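# Bridge lavender case over red and green blocks, then blue

## Task

Set the lavender case so it spans the red block and the green block, supported by both like a bridge. Then place the blue block standing upright on top of the case. At the end neither gripper may be touching the case or any of the three blocks.

## Robot and tools

Robot: two arms, left_arm and right_arm, each with a two-finger gripper. According to calibration, left_arm's base sits at (+0.020, +0.289, +0.003) m and right_arm's at (+0.015, -0.236, +0.025) m in the scene frame, each turned only slightly about z.

Frames: the scene frame has its origin at table-top height, halfway between the nominal bases. +z is up, +x points out over the table, and left_arm is on the +y side; arm names do not match image sides. Each arm reports hand poses, velocities and targets in its own base frame. Offsets you command are taken along the axes of that arm's current Hand target. Fixed cameras and the table use the scene frame. The gripper's fingers point along its +z and open and close along its y. end_effector_position is the point between the finger pads, roughly 1 cm short of the tips. Reported positions and orientations can be off by a few cm.

execute_actions(actions, cameras): actions is a list of actions. Each action is a table of up to 15 rows, one row per 1/30 s step; if fewer rows are given, the last one is held for the remaining steps. Each row has 14 numbers in [-1, 1]: dx, dy, dz, rx, ry, rz, opening for left_arm, then the same seven for right_arm. Always give all 14, even when one arm stays still. dx to rz are an offset, not a pose. Every row counts from the Hand target at the start of that action, so rows within an action do not add up. Successive actions and calls do add up, because each starts from the new Hand target. Scale: 1.0 means 0.6 m, or 180 degrees for rotation. rx, ry, rz together form a single rotation vector. Opening is absolute: +1 is fully open (0.094 m) and -1 is closed. Sending six zeros for an arm re-commands its current Hand target. An empty actions list returns the full state and all camera images. cameras takes names or ["all"].

move(target, speed, blend, opening_speed, grip_force, blocking, cameras): target is either one 14-number row in the same layout and scale, or a list of up to 15 such rows. Every row is an offset from the Hand targets at the start of the move, not from the row before. The grippers follow straight paths and do not avoid obstacles or the other arm. speed is in m/s, from 0.002 to 2.9, default 0.25; rotation is capped at twice that number in rad/s. speed can be one number or one per target. blend is in metres and rounds the corners of intermediate targets; 0 means stop at each one. opening_speed is the rate of the opening, in units per second on the -1 to +1 scale, at least 0.2. Use it to close gently. grip_force is the per-pad force limit in newtons, 10 to 50; it persists until you change it, and lower values close slowly. The move stops after 10 s total. The result adds a move: line with an outcome such as done, off_target, moving, held or fault. It may also show limits=paced (the pose sent was clipped) or limits=held (a check withheld steps). blocking=false returns after about 0.5 s while the move continues. Keep paths away from an arm's own base, because passing near it can flip the shoulder posture.

wait(seconds 0 to 10) lets the scene run on. stop() brakes a running move. zoom_image(camera, region [x0, y0, x1, y1] in pixels, at most 504x504) enlarges part of the newest image. read_manual gives licence texts only. finished_scene(scene) ends the current scene and cannot be undone. scene is the current scene's number; call nothing else after it in that reply.

Cameras: cam_high, cam_low, cam_left_wrist, cam_right_wrist, all 672x504.

Results: Hand target is the last commanded pose after clipping, and the next offsets count from it. The gripper often rests a few cm short because of friction or load. Any new command, even all zeros, asks for that pose again; if the gripper still falls short, send the remaining distance as an offset. Each step, orientation is clipped to within 40 degrees of the measured orientation. Tool commands shows the present opening commands; a 0 there is a real command. grip_measured reads on the opening scale. On a hard part under full squeeze it reads a little below the part's width. grip_effort_nm is the gripper motor's effort; negative means closing. Joint velocities within noise means the arm is at rest. Joint torques include gravity and have offsets. Step readings list some positions during the actions.

Motor heat: holding loads, keeping an arm stretched or pushing at an unreachable pose heats motors. MOTOR HOT appears at 75 °C. At 90 °C the arm folds away and stays idle. At 100 °C it goes limp.

Avoid: dropping parts or releasing them while they move, and fast impacts with blocks, table or fixtures. Do not let the arms or grippers press on each other, including closing one gripper on the other's fingers. Do not press or strain the wrist-camera cables; a cable touching something counts as contact. Do not let anything leave or rest off the table. A blocked arm keeps pushing, so command it back past its gripper to stop the push. Release by commanding an opening well above grip_measured. Loose objects may be nudged by outside pushes now and then.

Each tool is called as a command line: name --argument value for each argument, lists and objects as JSON in quotes; but a table of rows of numbers goes row by row, as --pt "numbers of a row", without its own name.

## Session

execute_actions --actions '[]'

Scene clock: 0.00 s.
left_arm: end_effector_position=(+0.4102, -0.0245, +0.0944) grip_measured=+1.000 grip_effort_nm=n/a end_effector_quat_wxyz=(+0.574, +0.015, +0.819, +0.013) | right_arm: end_effector_position=(+0.3979, -0.0233, +0.1078) grip_measured=+1.000 grip_effort_nm=n/a end_effector_quat_wxyz=(+0.591, +0.035, +0.806, +0.008)
Joint positions: left_arm=[-0.109 1.592 0.42 0.821 -0.107 0.003 0.094] | right_arm=[-0.085 1.512 0.364 0.842 -0.054 0.04 0.094]
Joint velocities: within noise
Joint torques (N m): no reading
Motor temperatures (°C): left_arm=[25 30 37 38 29 27 26] | right_arm=[25 32 35 37 25 27 24]
Heat: left arm: 38 °C; right arm: 37 °C.
Hand target: left_arm +0.4107, -0.0232, +0.0955; +0.573, +0.013, +0.819, +0.016 | right_arm +0.4004, -0.0235, +0.1155; +0.602, +0.035, +0.798, +0.009
Tool commands: left_gripper/opening=+1.0 right_gripper/opening=+1.0

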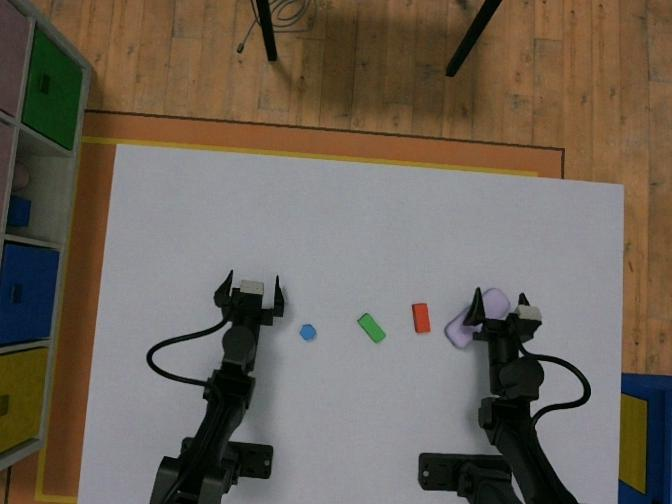

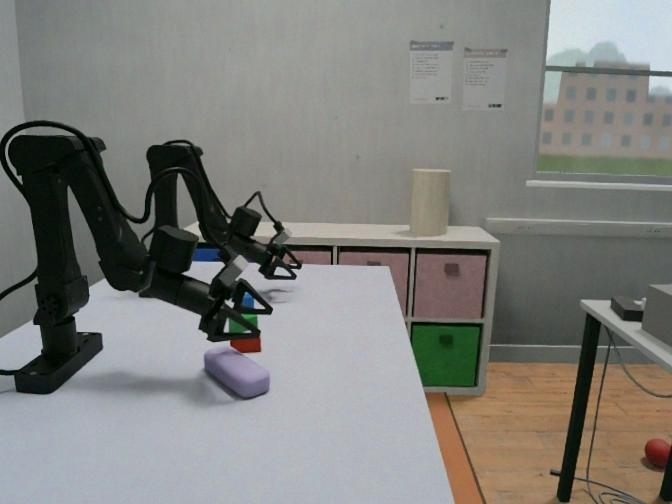

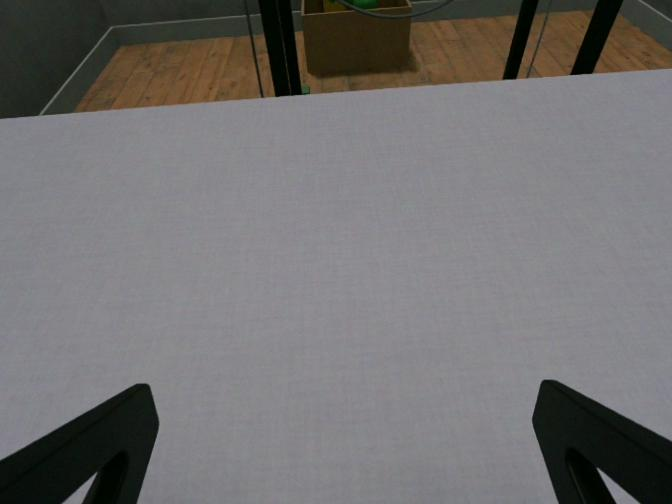

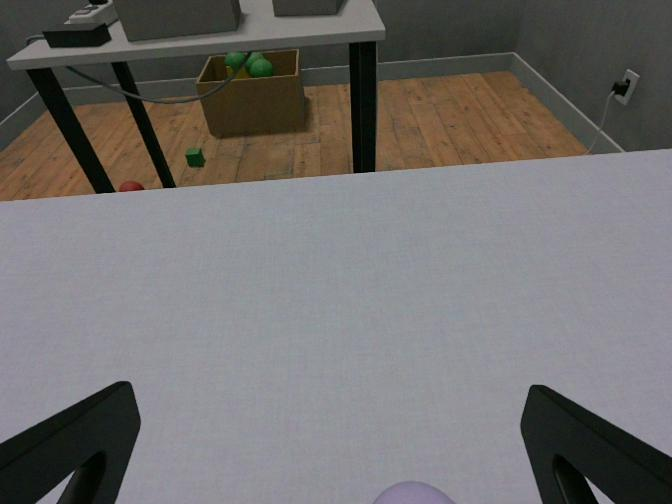

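zoom_image --camera "cam_high" --region '[280, 270, 560, 370]'

zoom_image --camera "cam_low" --region '[190, 260, 310, 410]'

Scaled by 1.800 from the camera's 672x504 image, which has a finer 960x720 frame.

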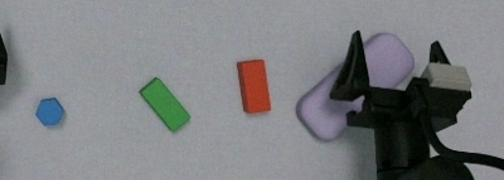

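Scaled by 3.360 from the camera's 672x504 image, which has a finer 960x720 frame.

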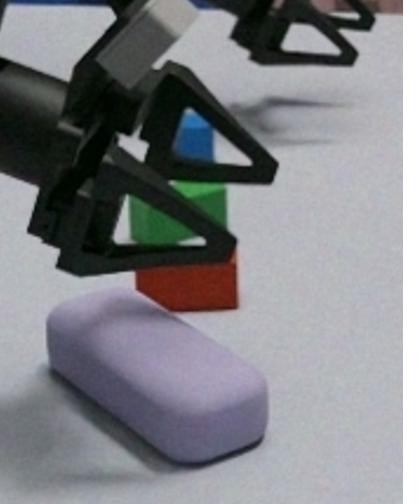

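move --target '[-0.1252,-0.12,-0.277,0.011,0.389,-0.009,1,-0.0939,0.1415,-0.1549,0.006,0.411,-0.024,1]' --speed 0.4 --cameras '["all"]'

Scene clock: 17.17 s.
left_arm: end_effector_position=(+0.2851, -0.0997, +0.2164) grip_measured=+1.000 grip_effort_nm=0.01 end_effector_quat_wxyz=(+0.054, +0.002, +0.998, -0.019) | right_arm: end_effector_position=(+0.3293, +0.0568, +0.1981) grip_measured=+1.000 grip_effort_nm=0.00 end_effector_quat_wxyz=(+0.028, +0.000, +1.000, +0.001)
Joint positions: left_arm=[-0.34 1.63 1.726 -1.553 0 -0.337 0.094] | right_arm=[0.172 1.795 1.845 -1.565 0.009 0.171 0.094]
Joint torques (N m): left_arm=[-0.59 -5.44 7.3 0.1 -0.03 -0.11] | right_arm=[0.51 -5.98 9.06 0.32 -0.1 0.07]
Heat: left arm: 39 °C; right arm: 39 °C.
Hand target: left_arm +0.2802, -0.1001, +0.2199; +0.000, -0.001, +1.000, +0.000 | right_arm +0.3304, +0.0601, +0.2000; +0.000, +0.000, +1.000, +0.000
Off the commanded pose: left_arm 0.006 m, 7 deg | right_arm 0.004 m, 3 deg.
joint sent to its limit (left arm) — joint 4 (wrist pitch), lower limit. The joint targets are off in orientation, not in position.
joint sent to its limit (right arm) — joint 4 (wrist pitch), lower limit. The joint targets are off in orientation, not in position.
move: off_target (left_arm, right_arm)

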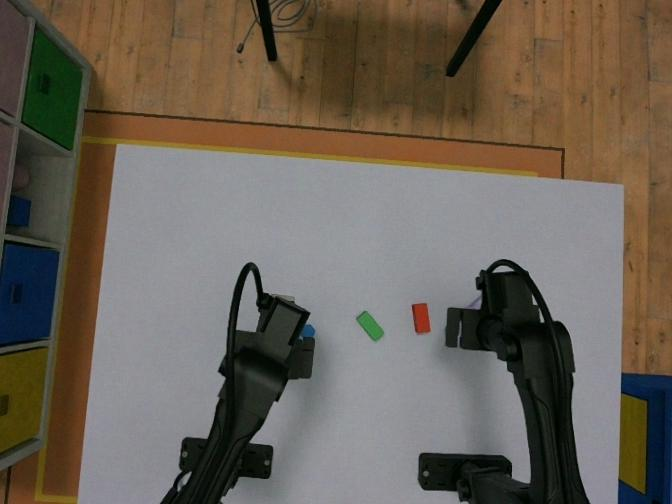

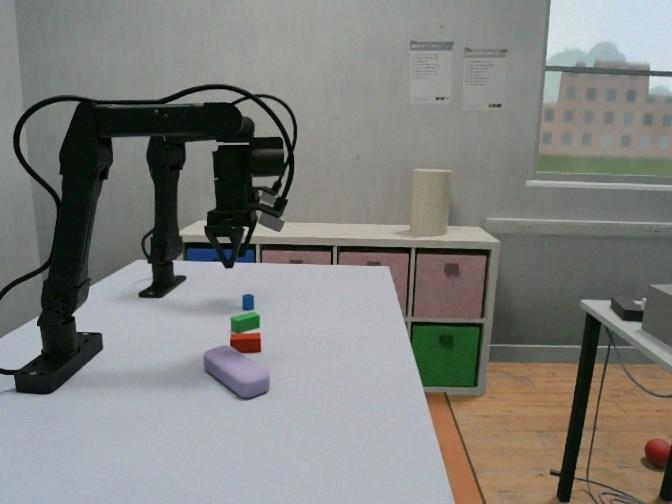

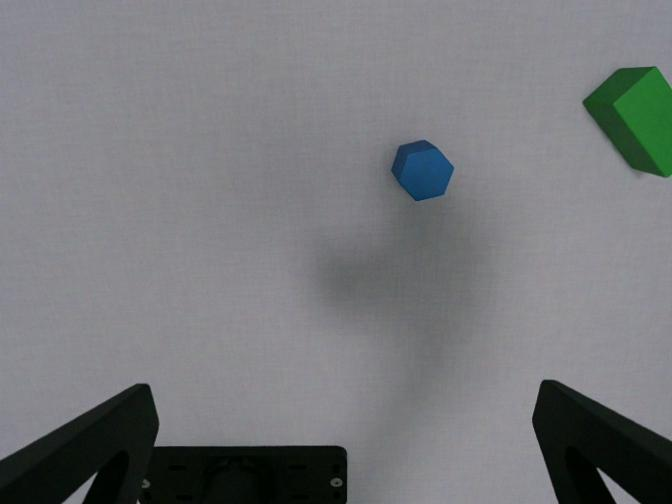

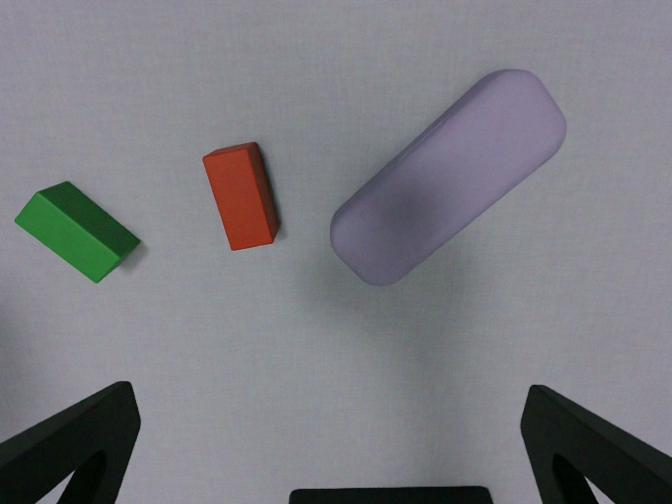

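zoom_image --camera "cam_right_wrist" --region '[0, 120, 300, 300]'

zoom_image --camera "cam_left_wrist" --region '[372, 110, 492, 230]'

zoom_image --camera "cam_low" --region '[190, 280, 310, 410]'

Scaled by 1.680 from the camera's 672x504 image, which has a finer 960x720 frame.

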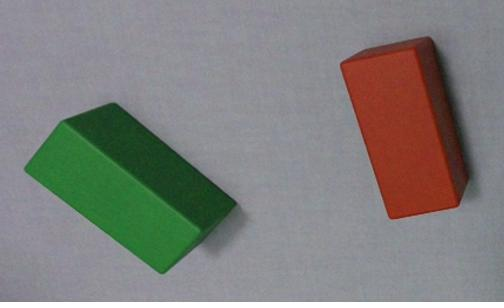

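Scaled by 4.200 from the camera's 672x504 image, which has a finer 960x720 frame.

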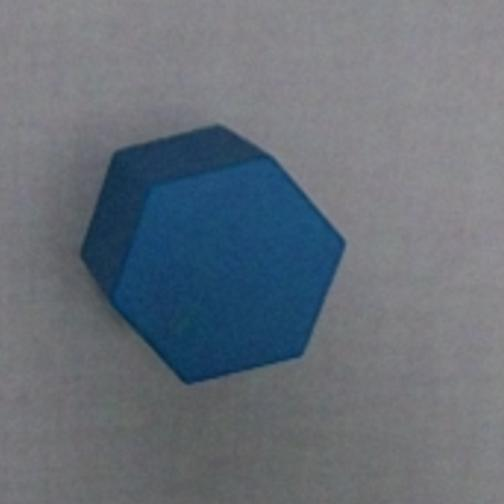

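Scaled by 3.877 from the camera's 672x504 image, which has a finer 960x720 frame.

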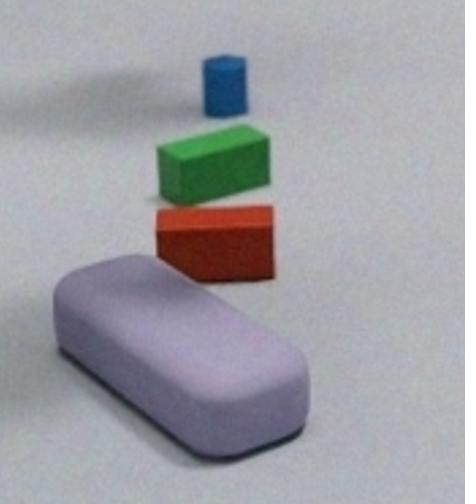

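move --target '[-0.0163,-0.0798,0.1582,0.0073,-0.0212,0.0889,1,0.044,0.1998,0.125,-0.0128,-0.005,0.4315,1]' --speed 0.4 --cameras '["cam_high","cam_left_wrist","cam_right_wrist"]'

Scene clock: 68.80 s.
left_arm: end_effector_position=(+0.2926, -0.1469, +0.1337) grip_measured=+1.000 grip_effort_nm=0.01 end_effector_quat_wxyz=(+0.044, +0.130, +0.990, -0.016) | right_arm: end_effector_position=(+0.3078, +0.1808, +0.1351) grip_measured=+1.000 grip_effort_nm=-0.01 end_effector_quat_wxyz=(+0.014, +0.623, +0.781, +0.034)
Joint positions: left_arm=[-0.468 1.692 1.462 -1.247 0 -0.206 0.094] | right_arm=[0.529 1.827 1.63 -1.301 0.002 1.876 0.094]
Joint torques (N m): left_arm=[-0.62 -5.34 4.97 0.44 -0.02 0.12] | right_arm=[0.36 -6.38 5.61 0.53 -0.01 0.11]
Heat: left arm: 38 °C; right arm: 36 °C.
Hand target: left_arm +0.2900, -0.1481, +0.1250; +0.033, +0.138, +0.990, -0.012 | right_arm +0.3041, +0.1799, +0.1250; +0.007, +0.627, +0.779, +0.019
Off the commanded pose: left_arm 0.009 m, 2 deg | right_arm 0.011 m, 2 deg.
move: off_target (right_arm)
Images, in order (width x height): cam_high 672x504, cam_left_wrist 672x504, cam_right_wrist 672x504.

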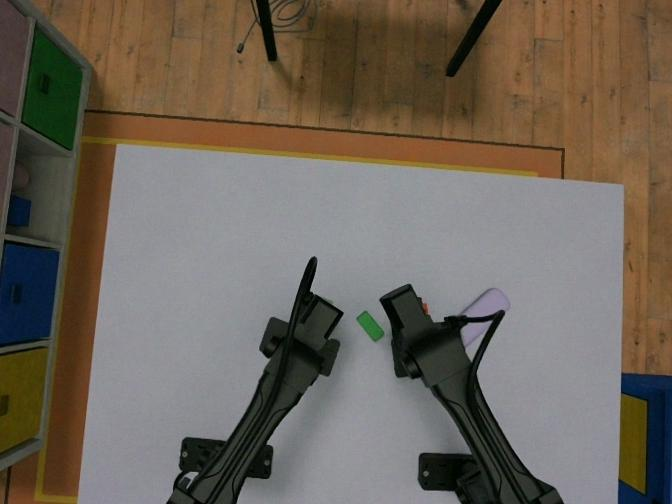

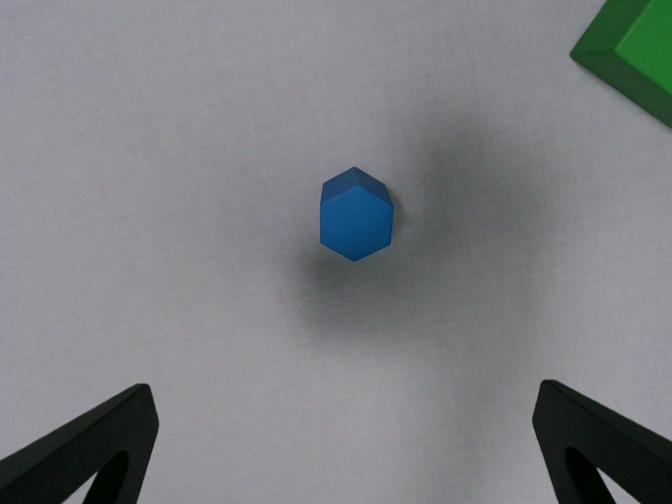

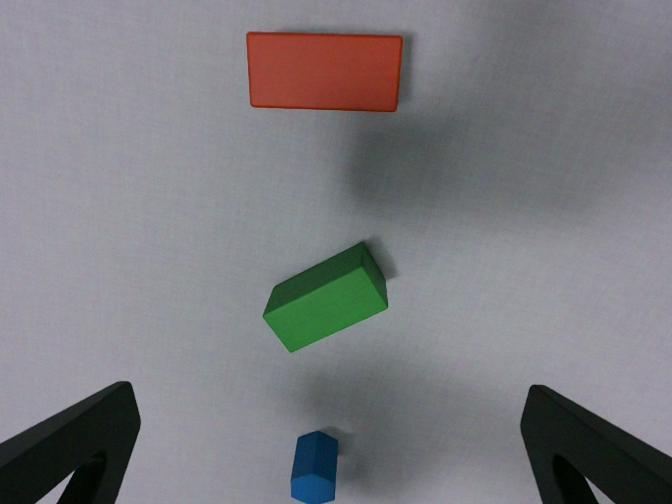

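move --target '[-0.0108,-0.0155,0.0917,0,0,0,1,-0.3318,-0.0074,0.0371,0.0073,-0.0037,-0.1726,1]' --speed 0.4 --cameras '["cam_high","cam_left_wrist","cam_right_wrist"]'

Scene clock: 92.07 s.
left_arm: end_effector_position=(+0.3004, -0.1600, +0.0795) grip_measured=+1.000 grip_effort_nm=0.00 end_effector_quat_wxyz=(+0.043, +0.140, +0.989, -0.016) | right_arm: end_effector_position=(+0.3416, -0.0181, +0.1004) grip_measured=+1.000 grip_effort_nm=-0.01 end_effector_quat_wxyz=(+0.009, +0.400, +0.917, +0.000)
Joint positions: left_arm=[-0.492 1.762 1.328 -1.045 0 -0.211 0.094] | right_arm=[-0.052 1.827 1.495 -1.222 0.007 0.77 0.094]
Joint torques (N m): left_arm=[-0.65 -5.74 4.94 0.45 -0.05 -0.11] | right_arm=[0.57 -7.31 6.97 0.45 -0.08 -0.01]
Heat: left arm: 37 °C; right arm: 35 °C.
Hand target: left_arm +0.2971, -0.1606, +0.0707; +0.033, +0.138, +0.990, -0.012 | right_arm +0.3430, -0.0150, +0.1001; +0.009, +0.396, +0.918, +0.004
Off the commanded pose: left_arm 0.009 m, 1 deg | right_arm 0.003 m, 1 deg.
move: done
Images, in order (width x height): cam_high 672x504, cam_left_wrist 672x504, cam_right_wrist 672x504.

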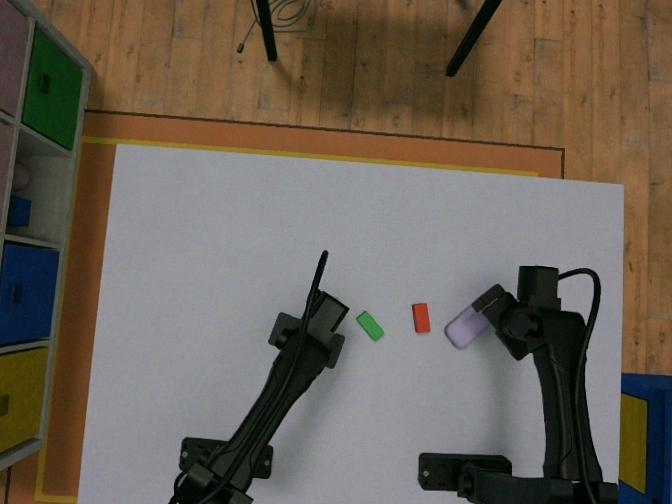

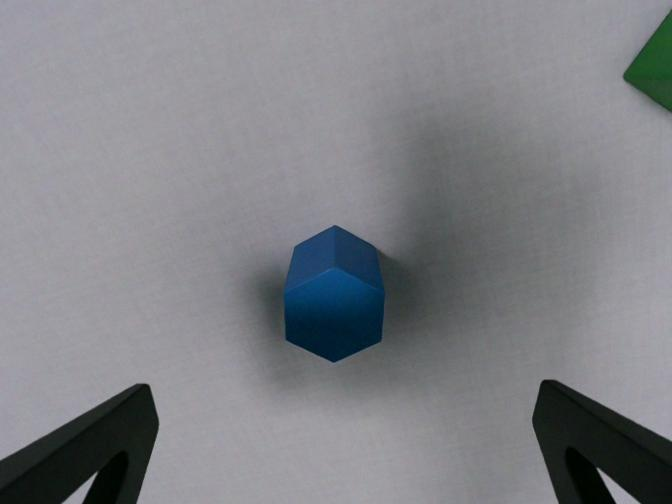

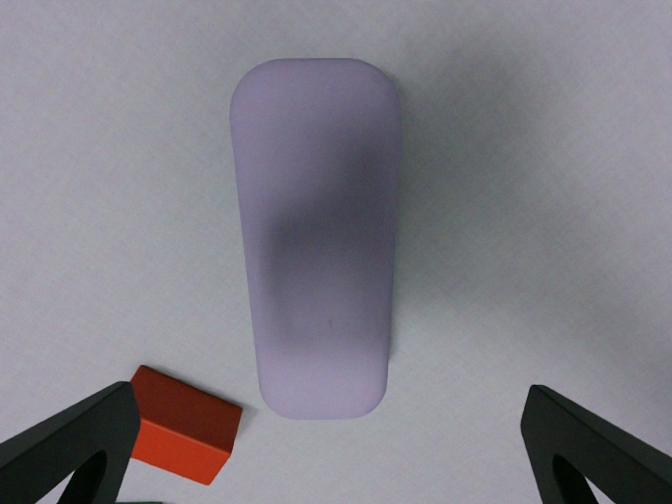

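move --target '[0.0235,0,0.0583,0,0,0,1,0.0117,0.0067,0.1417,0,0,0,1]' --speed 0.25 --cameras '["cam_low","cam_left_wrist","cam_right_wrist"]'

Scene clock: 111.90 s.
left_arm: end_effector_position=(+0.2894, -0.1576, +0.0430) grip_measured=+1.000 grip_effort_nm=0.01 end_effector_quat_wxyz=(+0.041, +0.140, +0.989, -0.016) | right_arm: end_effector_position=(+0.3451, -0.0099, +0.0208) grip_measured=+1.000 grip_effort_nm=-0.01 end_effector_quat_wxyz=(+0.016, +0.394, +0.919, +0.004)
Joint positions: left_arm=[-0.502 1.762 1.177 -0.898 0 -0.221 0.094] | right_arm=[-0.029 1.897 1.26 -0.901 0.005 0.782 0.094]
Joint torques (N m): left_arm=[-0.66 -5.59 4.75 0.45 -0.06 -0.1] | right_arm=[0.58 -6.95 5.7 0.51 -0.07 0.09]
Heat: left arm: 37 °C; right arm: 35 °C.
Hand target: left_arm +0.2857, -0.1578, +0.0348; +0.033, +0.139, +0.990, -0.012 | right_arm +0.3428, -0.0072, +0.0151; +0.009, +0.396, +0.918, +0.004
Off the commanded pose: left_arm 0.009 m, 1 deg | right_arm 0.007 m, 1 deg.
move: done
Images, in order (width x height): cam_low 672x504, cam_left_wrist 672x504, cam_right_wrist 672x504.

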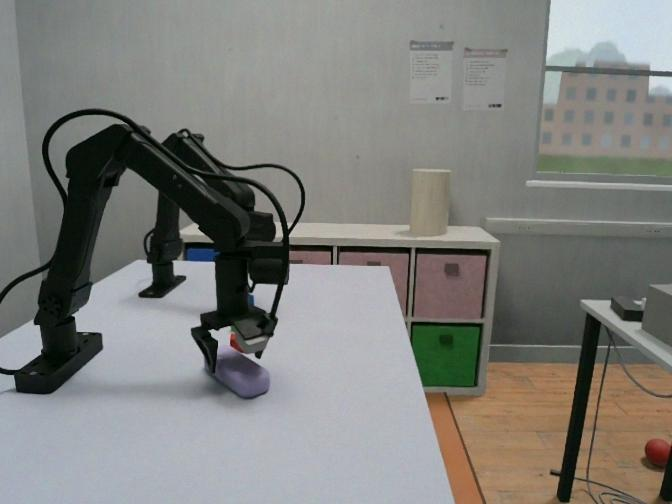

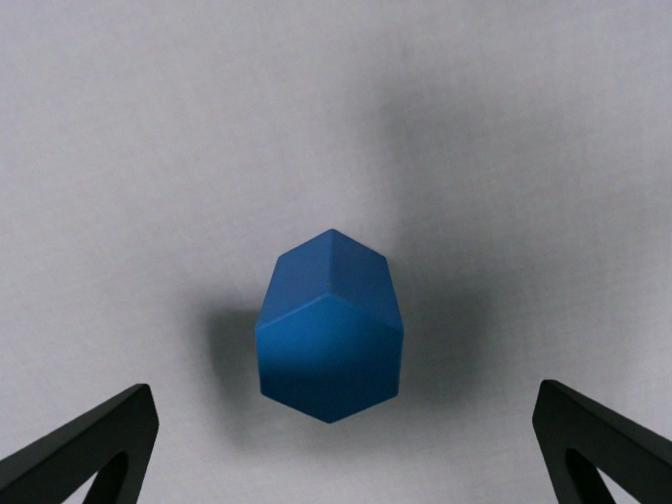

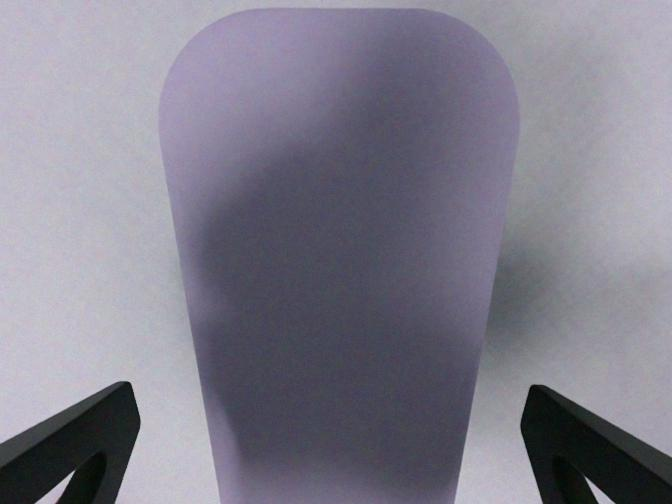

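zoom_image --camera "cam_low" --region '[170, 280, 310, 410]'

Scaled by 3.600 from the camera's 672x504 image, which has a finer 960x720 frame.

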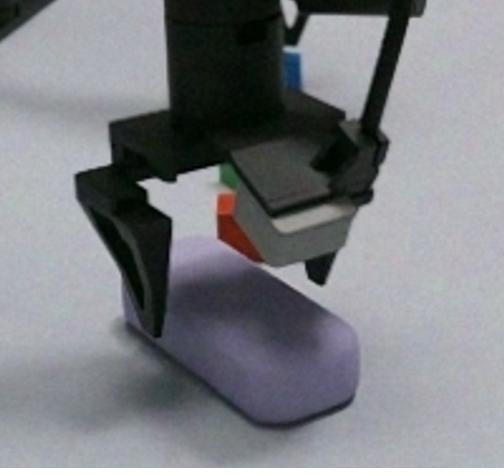

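move --target '[0.003,0,0.06,0,0,0,1,0,0,0.025,0,0,0,1]' --speed 0.15 --cameras '["cam_low","cam_left_wrist","cam_right_wrist"]'

zoom_image --camera "cam_low" --region '[170, 280, 310, 410]'

Scene clock: 116.93 s.
left_arm: end_effector_position=(+0.2848, -0.1553, +0.0135) grip_measured=+1.000 grip_effort_nm=0.01 end_effector_quat_wxyz=(+0.030, +0.139, +0.990, -0.012) | right_arm: end_effector_position=(+0.3479, -0.0100, +0.0094) grip_measured=+1.000 grip_effort_nm=-0.01 end_effector_quat_wxyz=(+0.021, +0.394, +0.919, +0.006)
Joint positions: left_arm=[-0.502 1.808 1.109 -0.807 0.001 -0.222 0.094] | right_arm=[-0.029 1.915 1.234 -0.847 0.005 0.782 0.094]
Joint torques (N m): left_arm=[-0.75 -4.71 3.52 0.95 -0.06 -0.11] | right_arm=[0.62 -6.49 5.19 0.53 -0.06 0.09]
Heat: left arm: 37 °C; right arm: 35 °C.
Hand target: left_arm +0.2862, -0.1585, -0.0012; +0.033, +0.138, +0.990, -0.012 | right_arm +0.3431, -0.0072, +0.0002; +0.009, +0.396, +0.918, +0.004
Off the commanded pose: left_arm 0.015 m, 0 deg | right_arm 0.011 m, 1 deg.
move: off_target (left_arm, right_arm)
Images, in order (width x height): cam_low 672x504, cam_left_wrist 672x504, cam_right_wrist 672x504.

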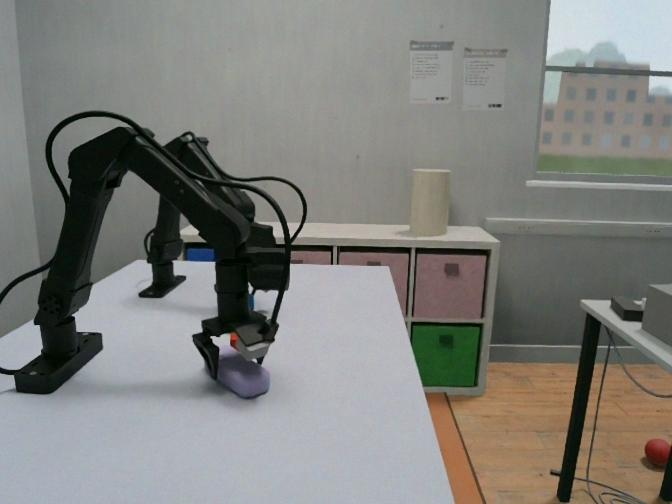

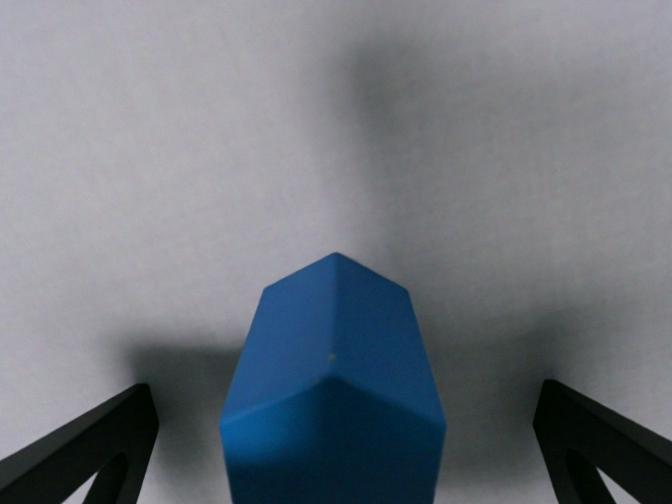

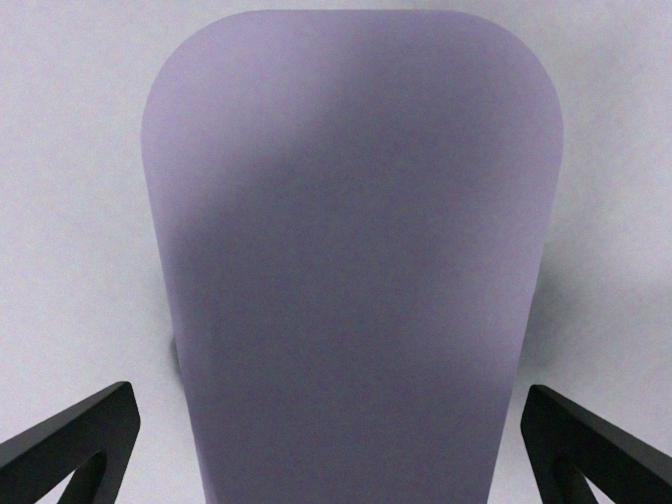

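Scaled by 3.600 from the camera's 672x504 image, which has a finer 960x720 frame.

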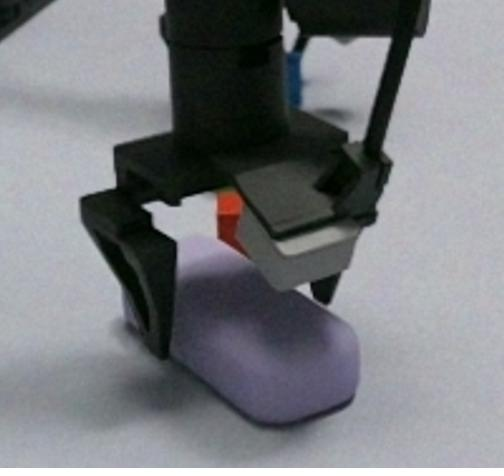

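move --pt "0 0 -0.02 0 0 0 1 0 0 0 0 0 0 1" --pt "0 0 -0.02 0 0 0 -0.6 0 0 0 0 0 0 0.1" --speed 0.15 --opening_speed 0.8 --cameras '["cam_low","cam_left_wrist","cam_right_wrist"]'

Scene clock: 124.20 s.
left_arm: end_effector_position=(+0.2847, -0.1560, +0.0137) grip_measured=-0.405 grip_effort_nm=-1.02 end_effector_quat_wxyz=(+0.030, +0.139, +0.990, -0.014) | right_arm: end_effector_position=(+0.3481, -0.0100, +0.0094) grip_measured=+0.321 grip_effort_nm=-1.03 end_effector_quat_wxyz=(+0.022, +0.395, +0.919, +0.006)
Joint positions: left_arm=[-0.502 1.808 1.109 -0.806 0.005 -0.223 0.028] | right_arm=[-0.029 1.915 1.234 -0.846 0.005 0.782 0.062]
Joint torques (N m): left_arm=[-0.75 -6.28 5.37 0.47 -0.1 -0.09] | right_arm=[0.53 -6.46 5.22 0.51 -0.06 0.08]
Heat: left arm: 37 °C; right arm: 34 °C.
Hand target: left_arm +0.2855, -0.1581, +0.0108; +0.033, +0.138, +0.990, -0.012 | right_arm +0.3432, -0.0072, +0.0002; +0.010, +0.396, +0.918, +0.004
Off the commanded pose: left_arm 0.004 m, 0 deg | right_arm 0.011 m, 1 deg.
move: off_target (right_arm); target 2's new opening was sent with right_arm's hand 0.011 m and 1 deg from that target
Images, in order (width x height): cam_low 672x504, cam_left_wrist 672x504, cam_right_wrist 672x504.

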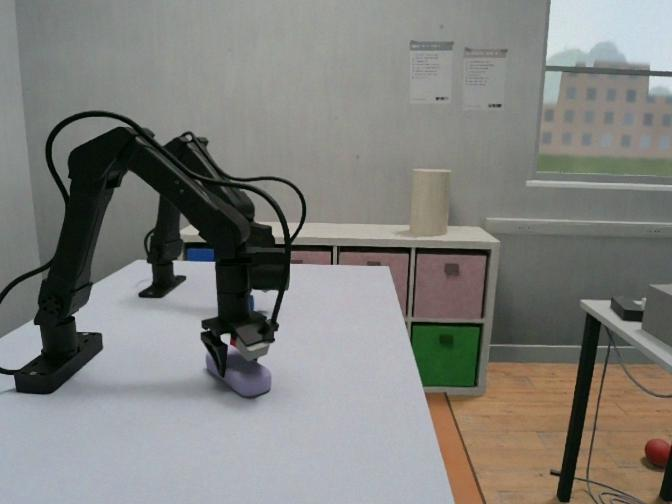

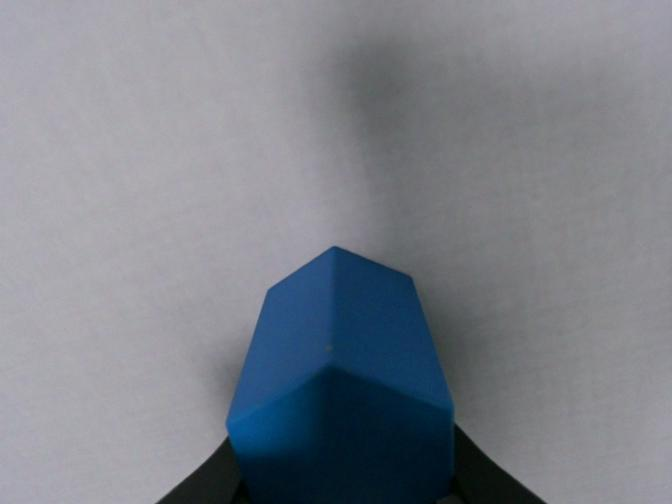

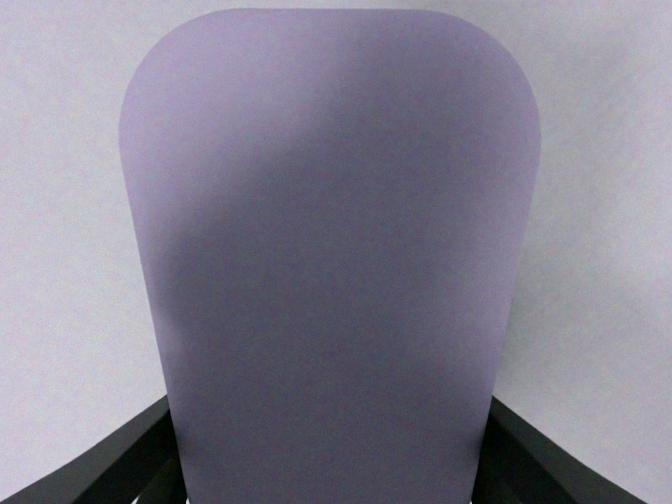

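move --pt "0 0 0 0 0 0 -0.6 -0.0057 0.0058 -0.1416 0 0 0 0.1" --pt "0 0.067 -0.133 0 0 0 -0.6 0.251 0.1763 -0.1345 -0.0036 0.0037 0.1724 0.1" --speed 0.3 --blend 0.02 --cameras '["all"]'

zoom_image --camera "cam_low" --region '[160, 260, 300, 380]'

Scene clock: 136.13 s.
left_arm: end_effector_position=(+0.2879, -0.1171, +0.0771) grip_measured=-0.406 grip_effort_nm=-1.03 end_effector_quat_wxyz=(+0.020, +0.136, +0.990, -0.008) | right_arm: end_effector_position=(+0.3099, +0.1758, +0.0784) grip_measured=+0.321 grip_effort_nm=-1.03 end_effector_quat_wxyz=(+0.002, +0.620, +0.784, +0.018)
Joint positions: left_arm=[-0.386 1.699 1.247 -1.076 0.005 -0.113 0.028] | right_arm=[0.508 1.875 1.469 -1.13 -0.009 1.847 0.062]
Joint torques (N m): left_arm=[0.5 -7.98 8.1 0.05 -0.02 0.13] | right_arm=[-0.23 -6.52 9.85 0.25 0.06 0.1]
Heat: left arm: 37 °C; right arm: 34 °C.
Hand target: left_arm +0.2916, -0.1168, +0.0898; +0.033, +0.138, +0.990, -0.012 | right_arm +0.3149, +0.1749, +0.0802; +0.005, +0.627, +0.779, +0.013
Off the commanded pose: left_arm 0.013 m, 2 deg | right_arm 0.005 m, 1 deg.
move: off_target (left_arm)

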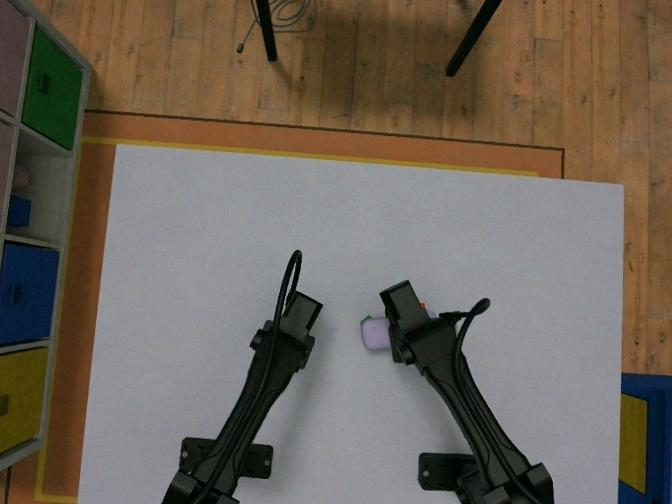

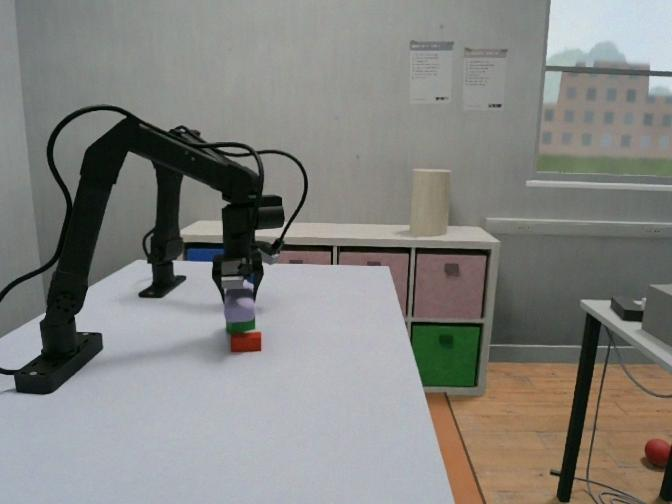

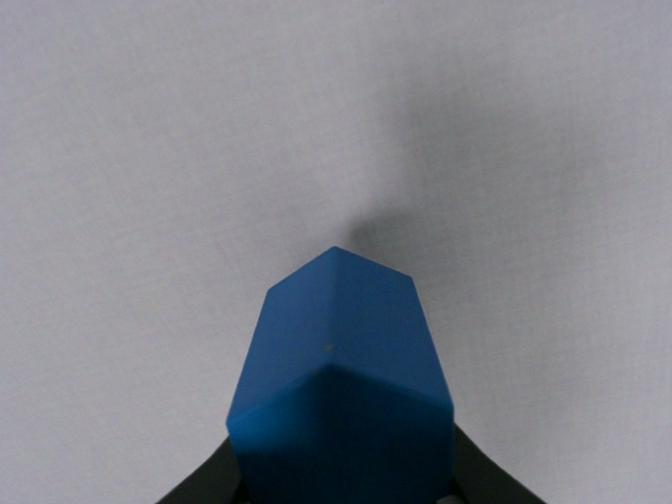

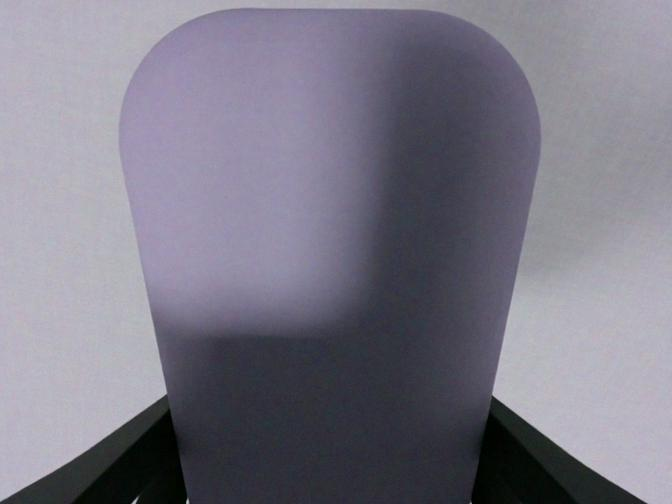

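Scaled by 3.600 from the camera's 672x504 image, which has a finer 960x720 frame.

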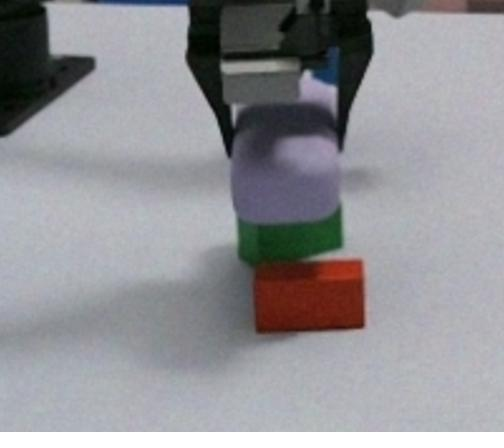

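move --target '[0,0,0,0,0,0,-0.6,-0.0065,0.0112,0.0503,0,0,0,0.1]' --speed 0.15 --cameras '["cam_high","cam_low"]'

zoom_image --camera "cam_low" --region '[160, 260, 300, 380]'

zoom_image --camera "cam_high" --region '[340, 270, 460, 370]'

Scene clock: 140.77 s.
left_arm: end_effector_position=(+0.2879, -0.1171, +0.0771) grip_measured=-0.406 grip_effort_nm=-1.03 end_effector_quat_wxyz=(+0.020, +0.136, +0.990, -0.008) | right_arm: end_effector_position=(+0.3253, +0.1779, +0.0589) grip_measured=+0.321 grip_effort_nm=-1.03 end_effector_quat_wxyz=(+0.006, +0.624, +0.781, +0.027)
Joint positions: left_arm=[-0.386 1.699 1.247 -1.076 0.005 -0.113 0.028] | right_arm=[0.493 1.925 1.456 -1.047 -0.009 1.842 0.062]
Joint torques (N m): left_arm=[0.49 -8.01 8.09 0.05 -0.01 0.12] | right_arm=[-0.24 -7.04 5.76 0.51 0.07 0.02]
Motor temperatures (°C): left_arm=[24 31 38 33 27 26 26] | right_arm=[24 34 34 33 25 26 24]
Heat: left arm: 38 °C; right arm: 34 °C.
Hand target: left_arm +0.2916, -0.1168, +0.0898; +0.033, +0.138, +0.990, -0.012 | right_arm +0.3230, +0.1729, +0.0501; +0.005, +0.627, +0.779, +0.013
Off the commanded pose: left_arm 0.013 m, 2 deg | right_arm 0.010 m, 2 deg.
move: off_target (left_arm)
Images, in order (width x height): cam_high 672x504, cam_low 672x504.

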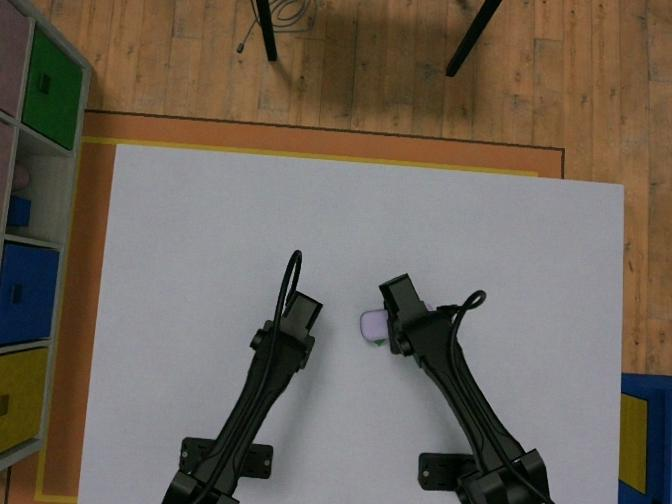

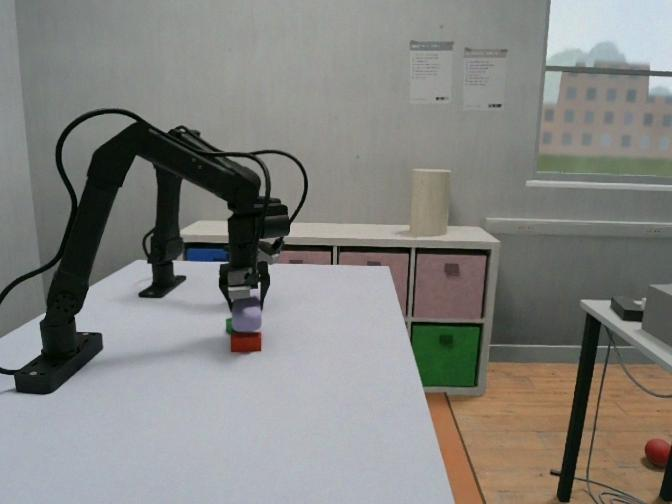

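Scaled by 3.600 from the camera's 672x504 image, which has a finer 960x720 frame.

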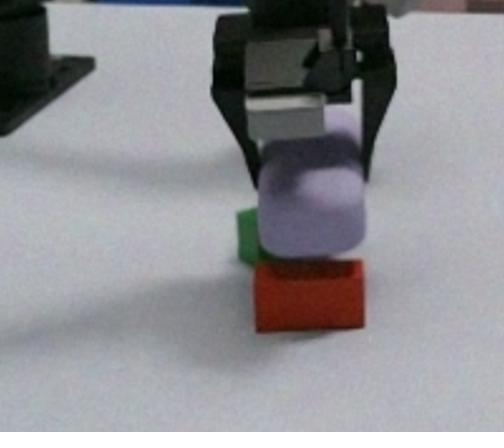

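Scaled by 4.200 from the camera's 672x504 image, which has a finer 960x720 frame.

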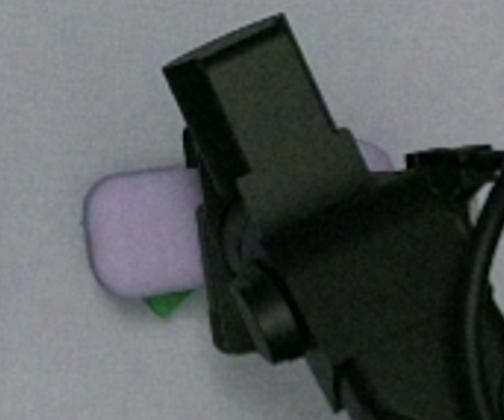

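move --target '[0,0,0,0,0,0,-0.6,-0.0028,-0.0115,0.0247,0,0,0,0.1]' --speed 0.08 --cameras '["cam_low"]'

zoom_image --camera "cam_low" --region '[160, 260, 300, 380]'

Scene clock: 146.03 s.
left_arm: end_effector_position=(+0.2879, -0.1171, +0.0771) grip_measured=-0.406 grip_effort_nm=-1.03 end_effector_quat_wxyz=(+0.020, +0.136, +0.990, -0.008) | right_arm: end_effector_position=(+0.3179, +0.1735, +0.0427) grip_measured=+0.321 grip_effort_nm=-1.03 end_effector_quat_wxyz=(+0.004, +0.624, +0.781, +0.019)
Joint positions: left_arm=[-0.386 1.699 1.247 -1.076 0.005 -0.113 0.028] | right_arm=[0.493 1.925 1.391 -0.999 -0.007 1.842 0.062]
Joint torques (N m): left_arm=[0.5 -7.98 8.1 0.05 -0.01 0.12] | right_arm=[-0.31 -7.5 4.97 0.64 0.06 0.02]
Heat: left arm: 38 °C; right arm: 34 °C.
Hand target: left_arm +0.2916, -0.1168, +0.0898; +0.033, +0.138, +0.990, -0.012 | right_arm +0.3170, +0.1701, +0.0351; +0.005, +0.627, +0.779, +0.013
Off the commanded pose: left_arm 0.013 m, 2 deg | right_arm 0.008 m, 1 deg.
move: off_target (left_arm)
Images, in order (width x height): cam_low 672x504.

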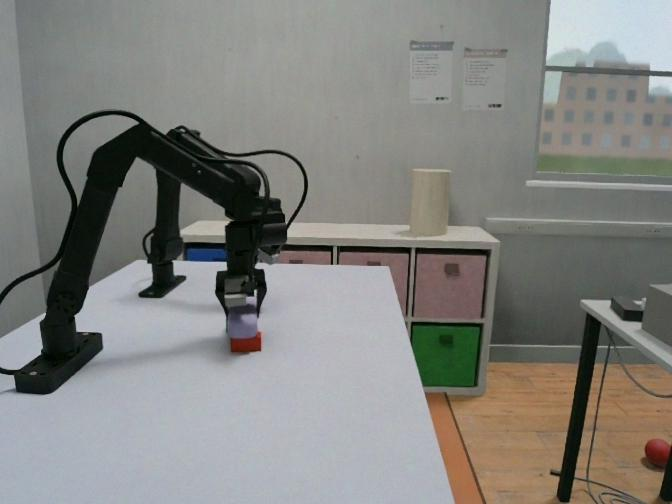

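Scaled by 3.600 from the camera's 672x504 image, which has a finer 960x720 frame.

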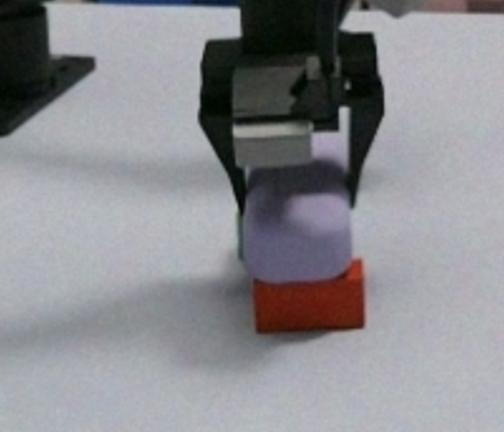

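move --target '[0,0,0,0,0,0,-0.6,0,0,0.01,0,0,0,0.1]' --speed 0.05 --cameras '["cam_low"]'

zoom_image --camera "cam_low" --region '[160, 260, 300, 380]'

Scene clock: 148.40 s.
left_arm: end_effector_position=(+0.2879, -0.1171, +0.0771) grip_measured=-0.406 grip_effort_nm=-1.03 end_effector_quat_wxyz=(+0.020, +0.136, +0.990, -0.008) | right_arm: end_effector_position=(+0.3182, +0.1728, +0.0413) grip_measured=+0.321 grip_effort_nm=-1.03 end_effector_quat_wxyz=(+0.006, +0.624, +0.781, +0.019)
Joint positions: left_arm=[-0.386 1.699 1.247 -1.076 0.005 -0.113 0.028] | right_arm=[0.493 1.925 1.385 -0.992 -0.003 1.842 0.062]
Joint torques (N m): left_arm=[0.49 -8.01 8.1 0.05 -0.01 0.12] | right_arm=[-0.18 -6.98 4.22 0.81 0.01 0.01]
Heat: left arm: 39 °C; right arm: 35 °C.
Hand target: left_arm +0.2916, -0.1168, +0.0898; +0.033, +0.138, +0.990, -0.012 | right_arm +0.3172, +0.1702, +0.0291; +0.005, +0.627, +0.779, +0.013
Off the commanded pose: left_arm 0.013 m, 2 deg | right_arm 0.013 m, 1 deg.
move: off_target (left_arm, right_arm)
Images, in order (width x height): cam_low 672x504.

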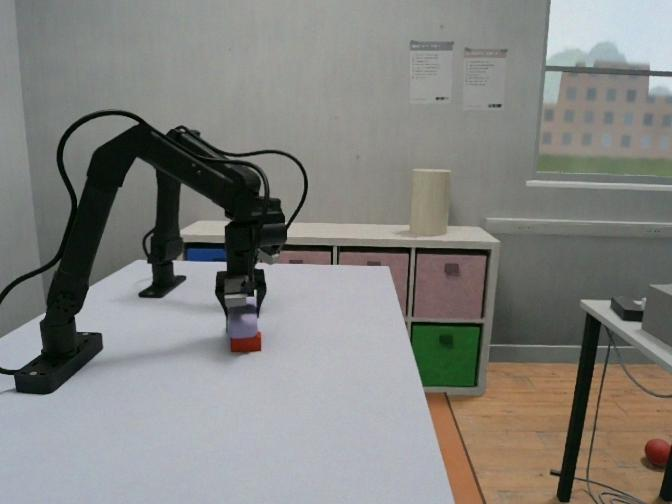

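Scaled by 3.600 from the camera's 672x504 image, which has a finer 960x720 frame.

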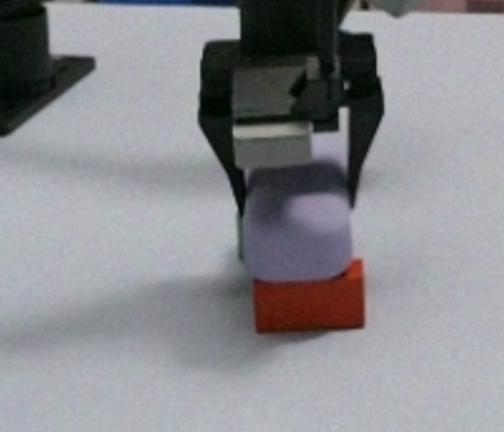

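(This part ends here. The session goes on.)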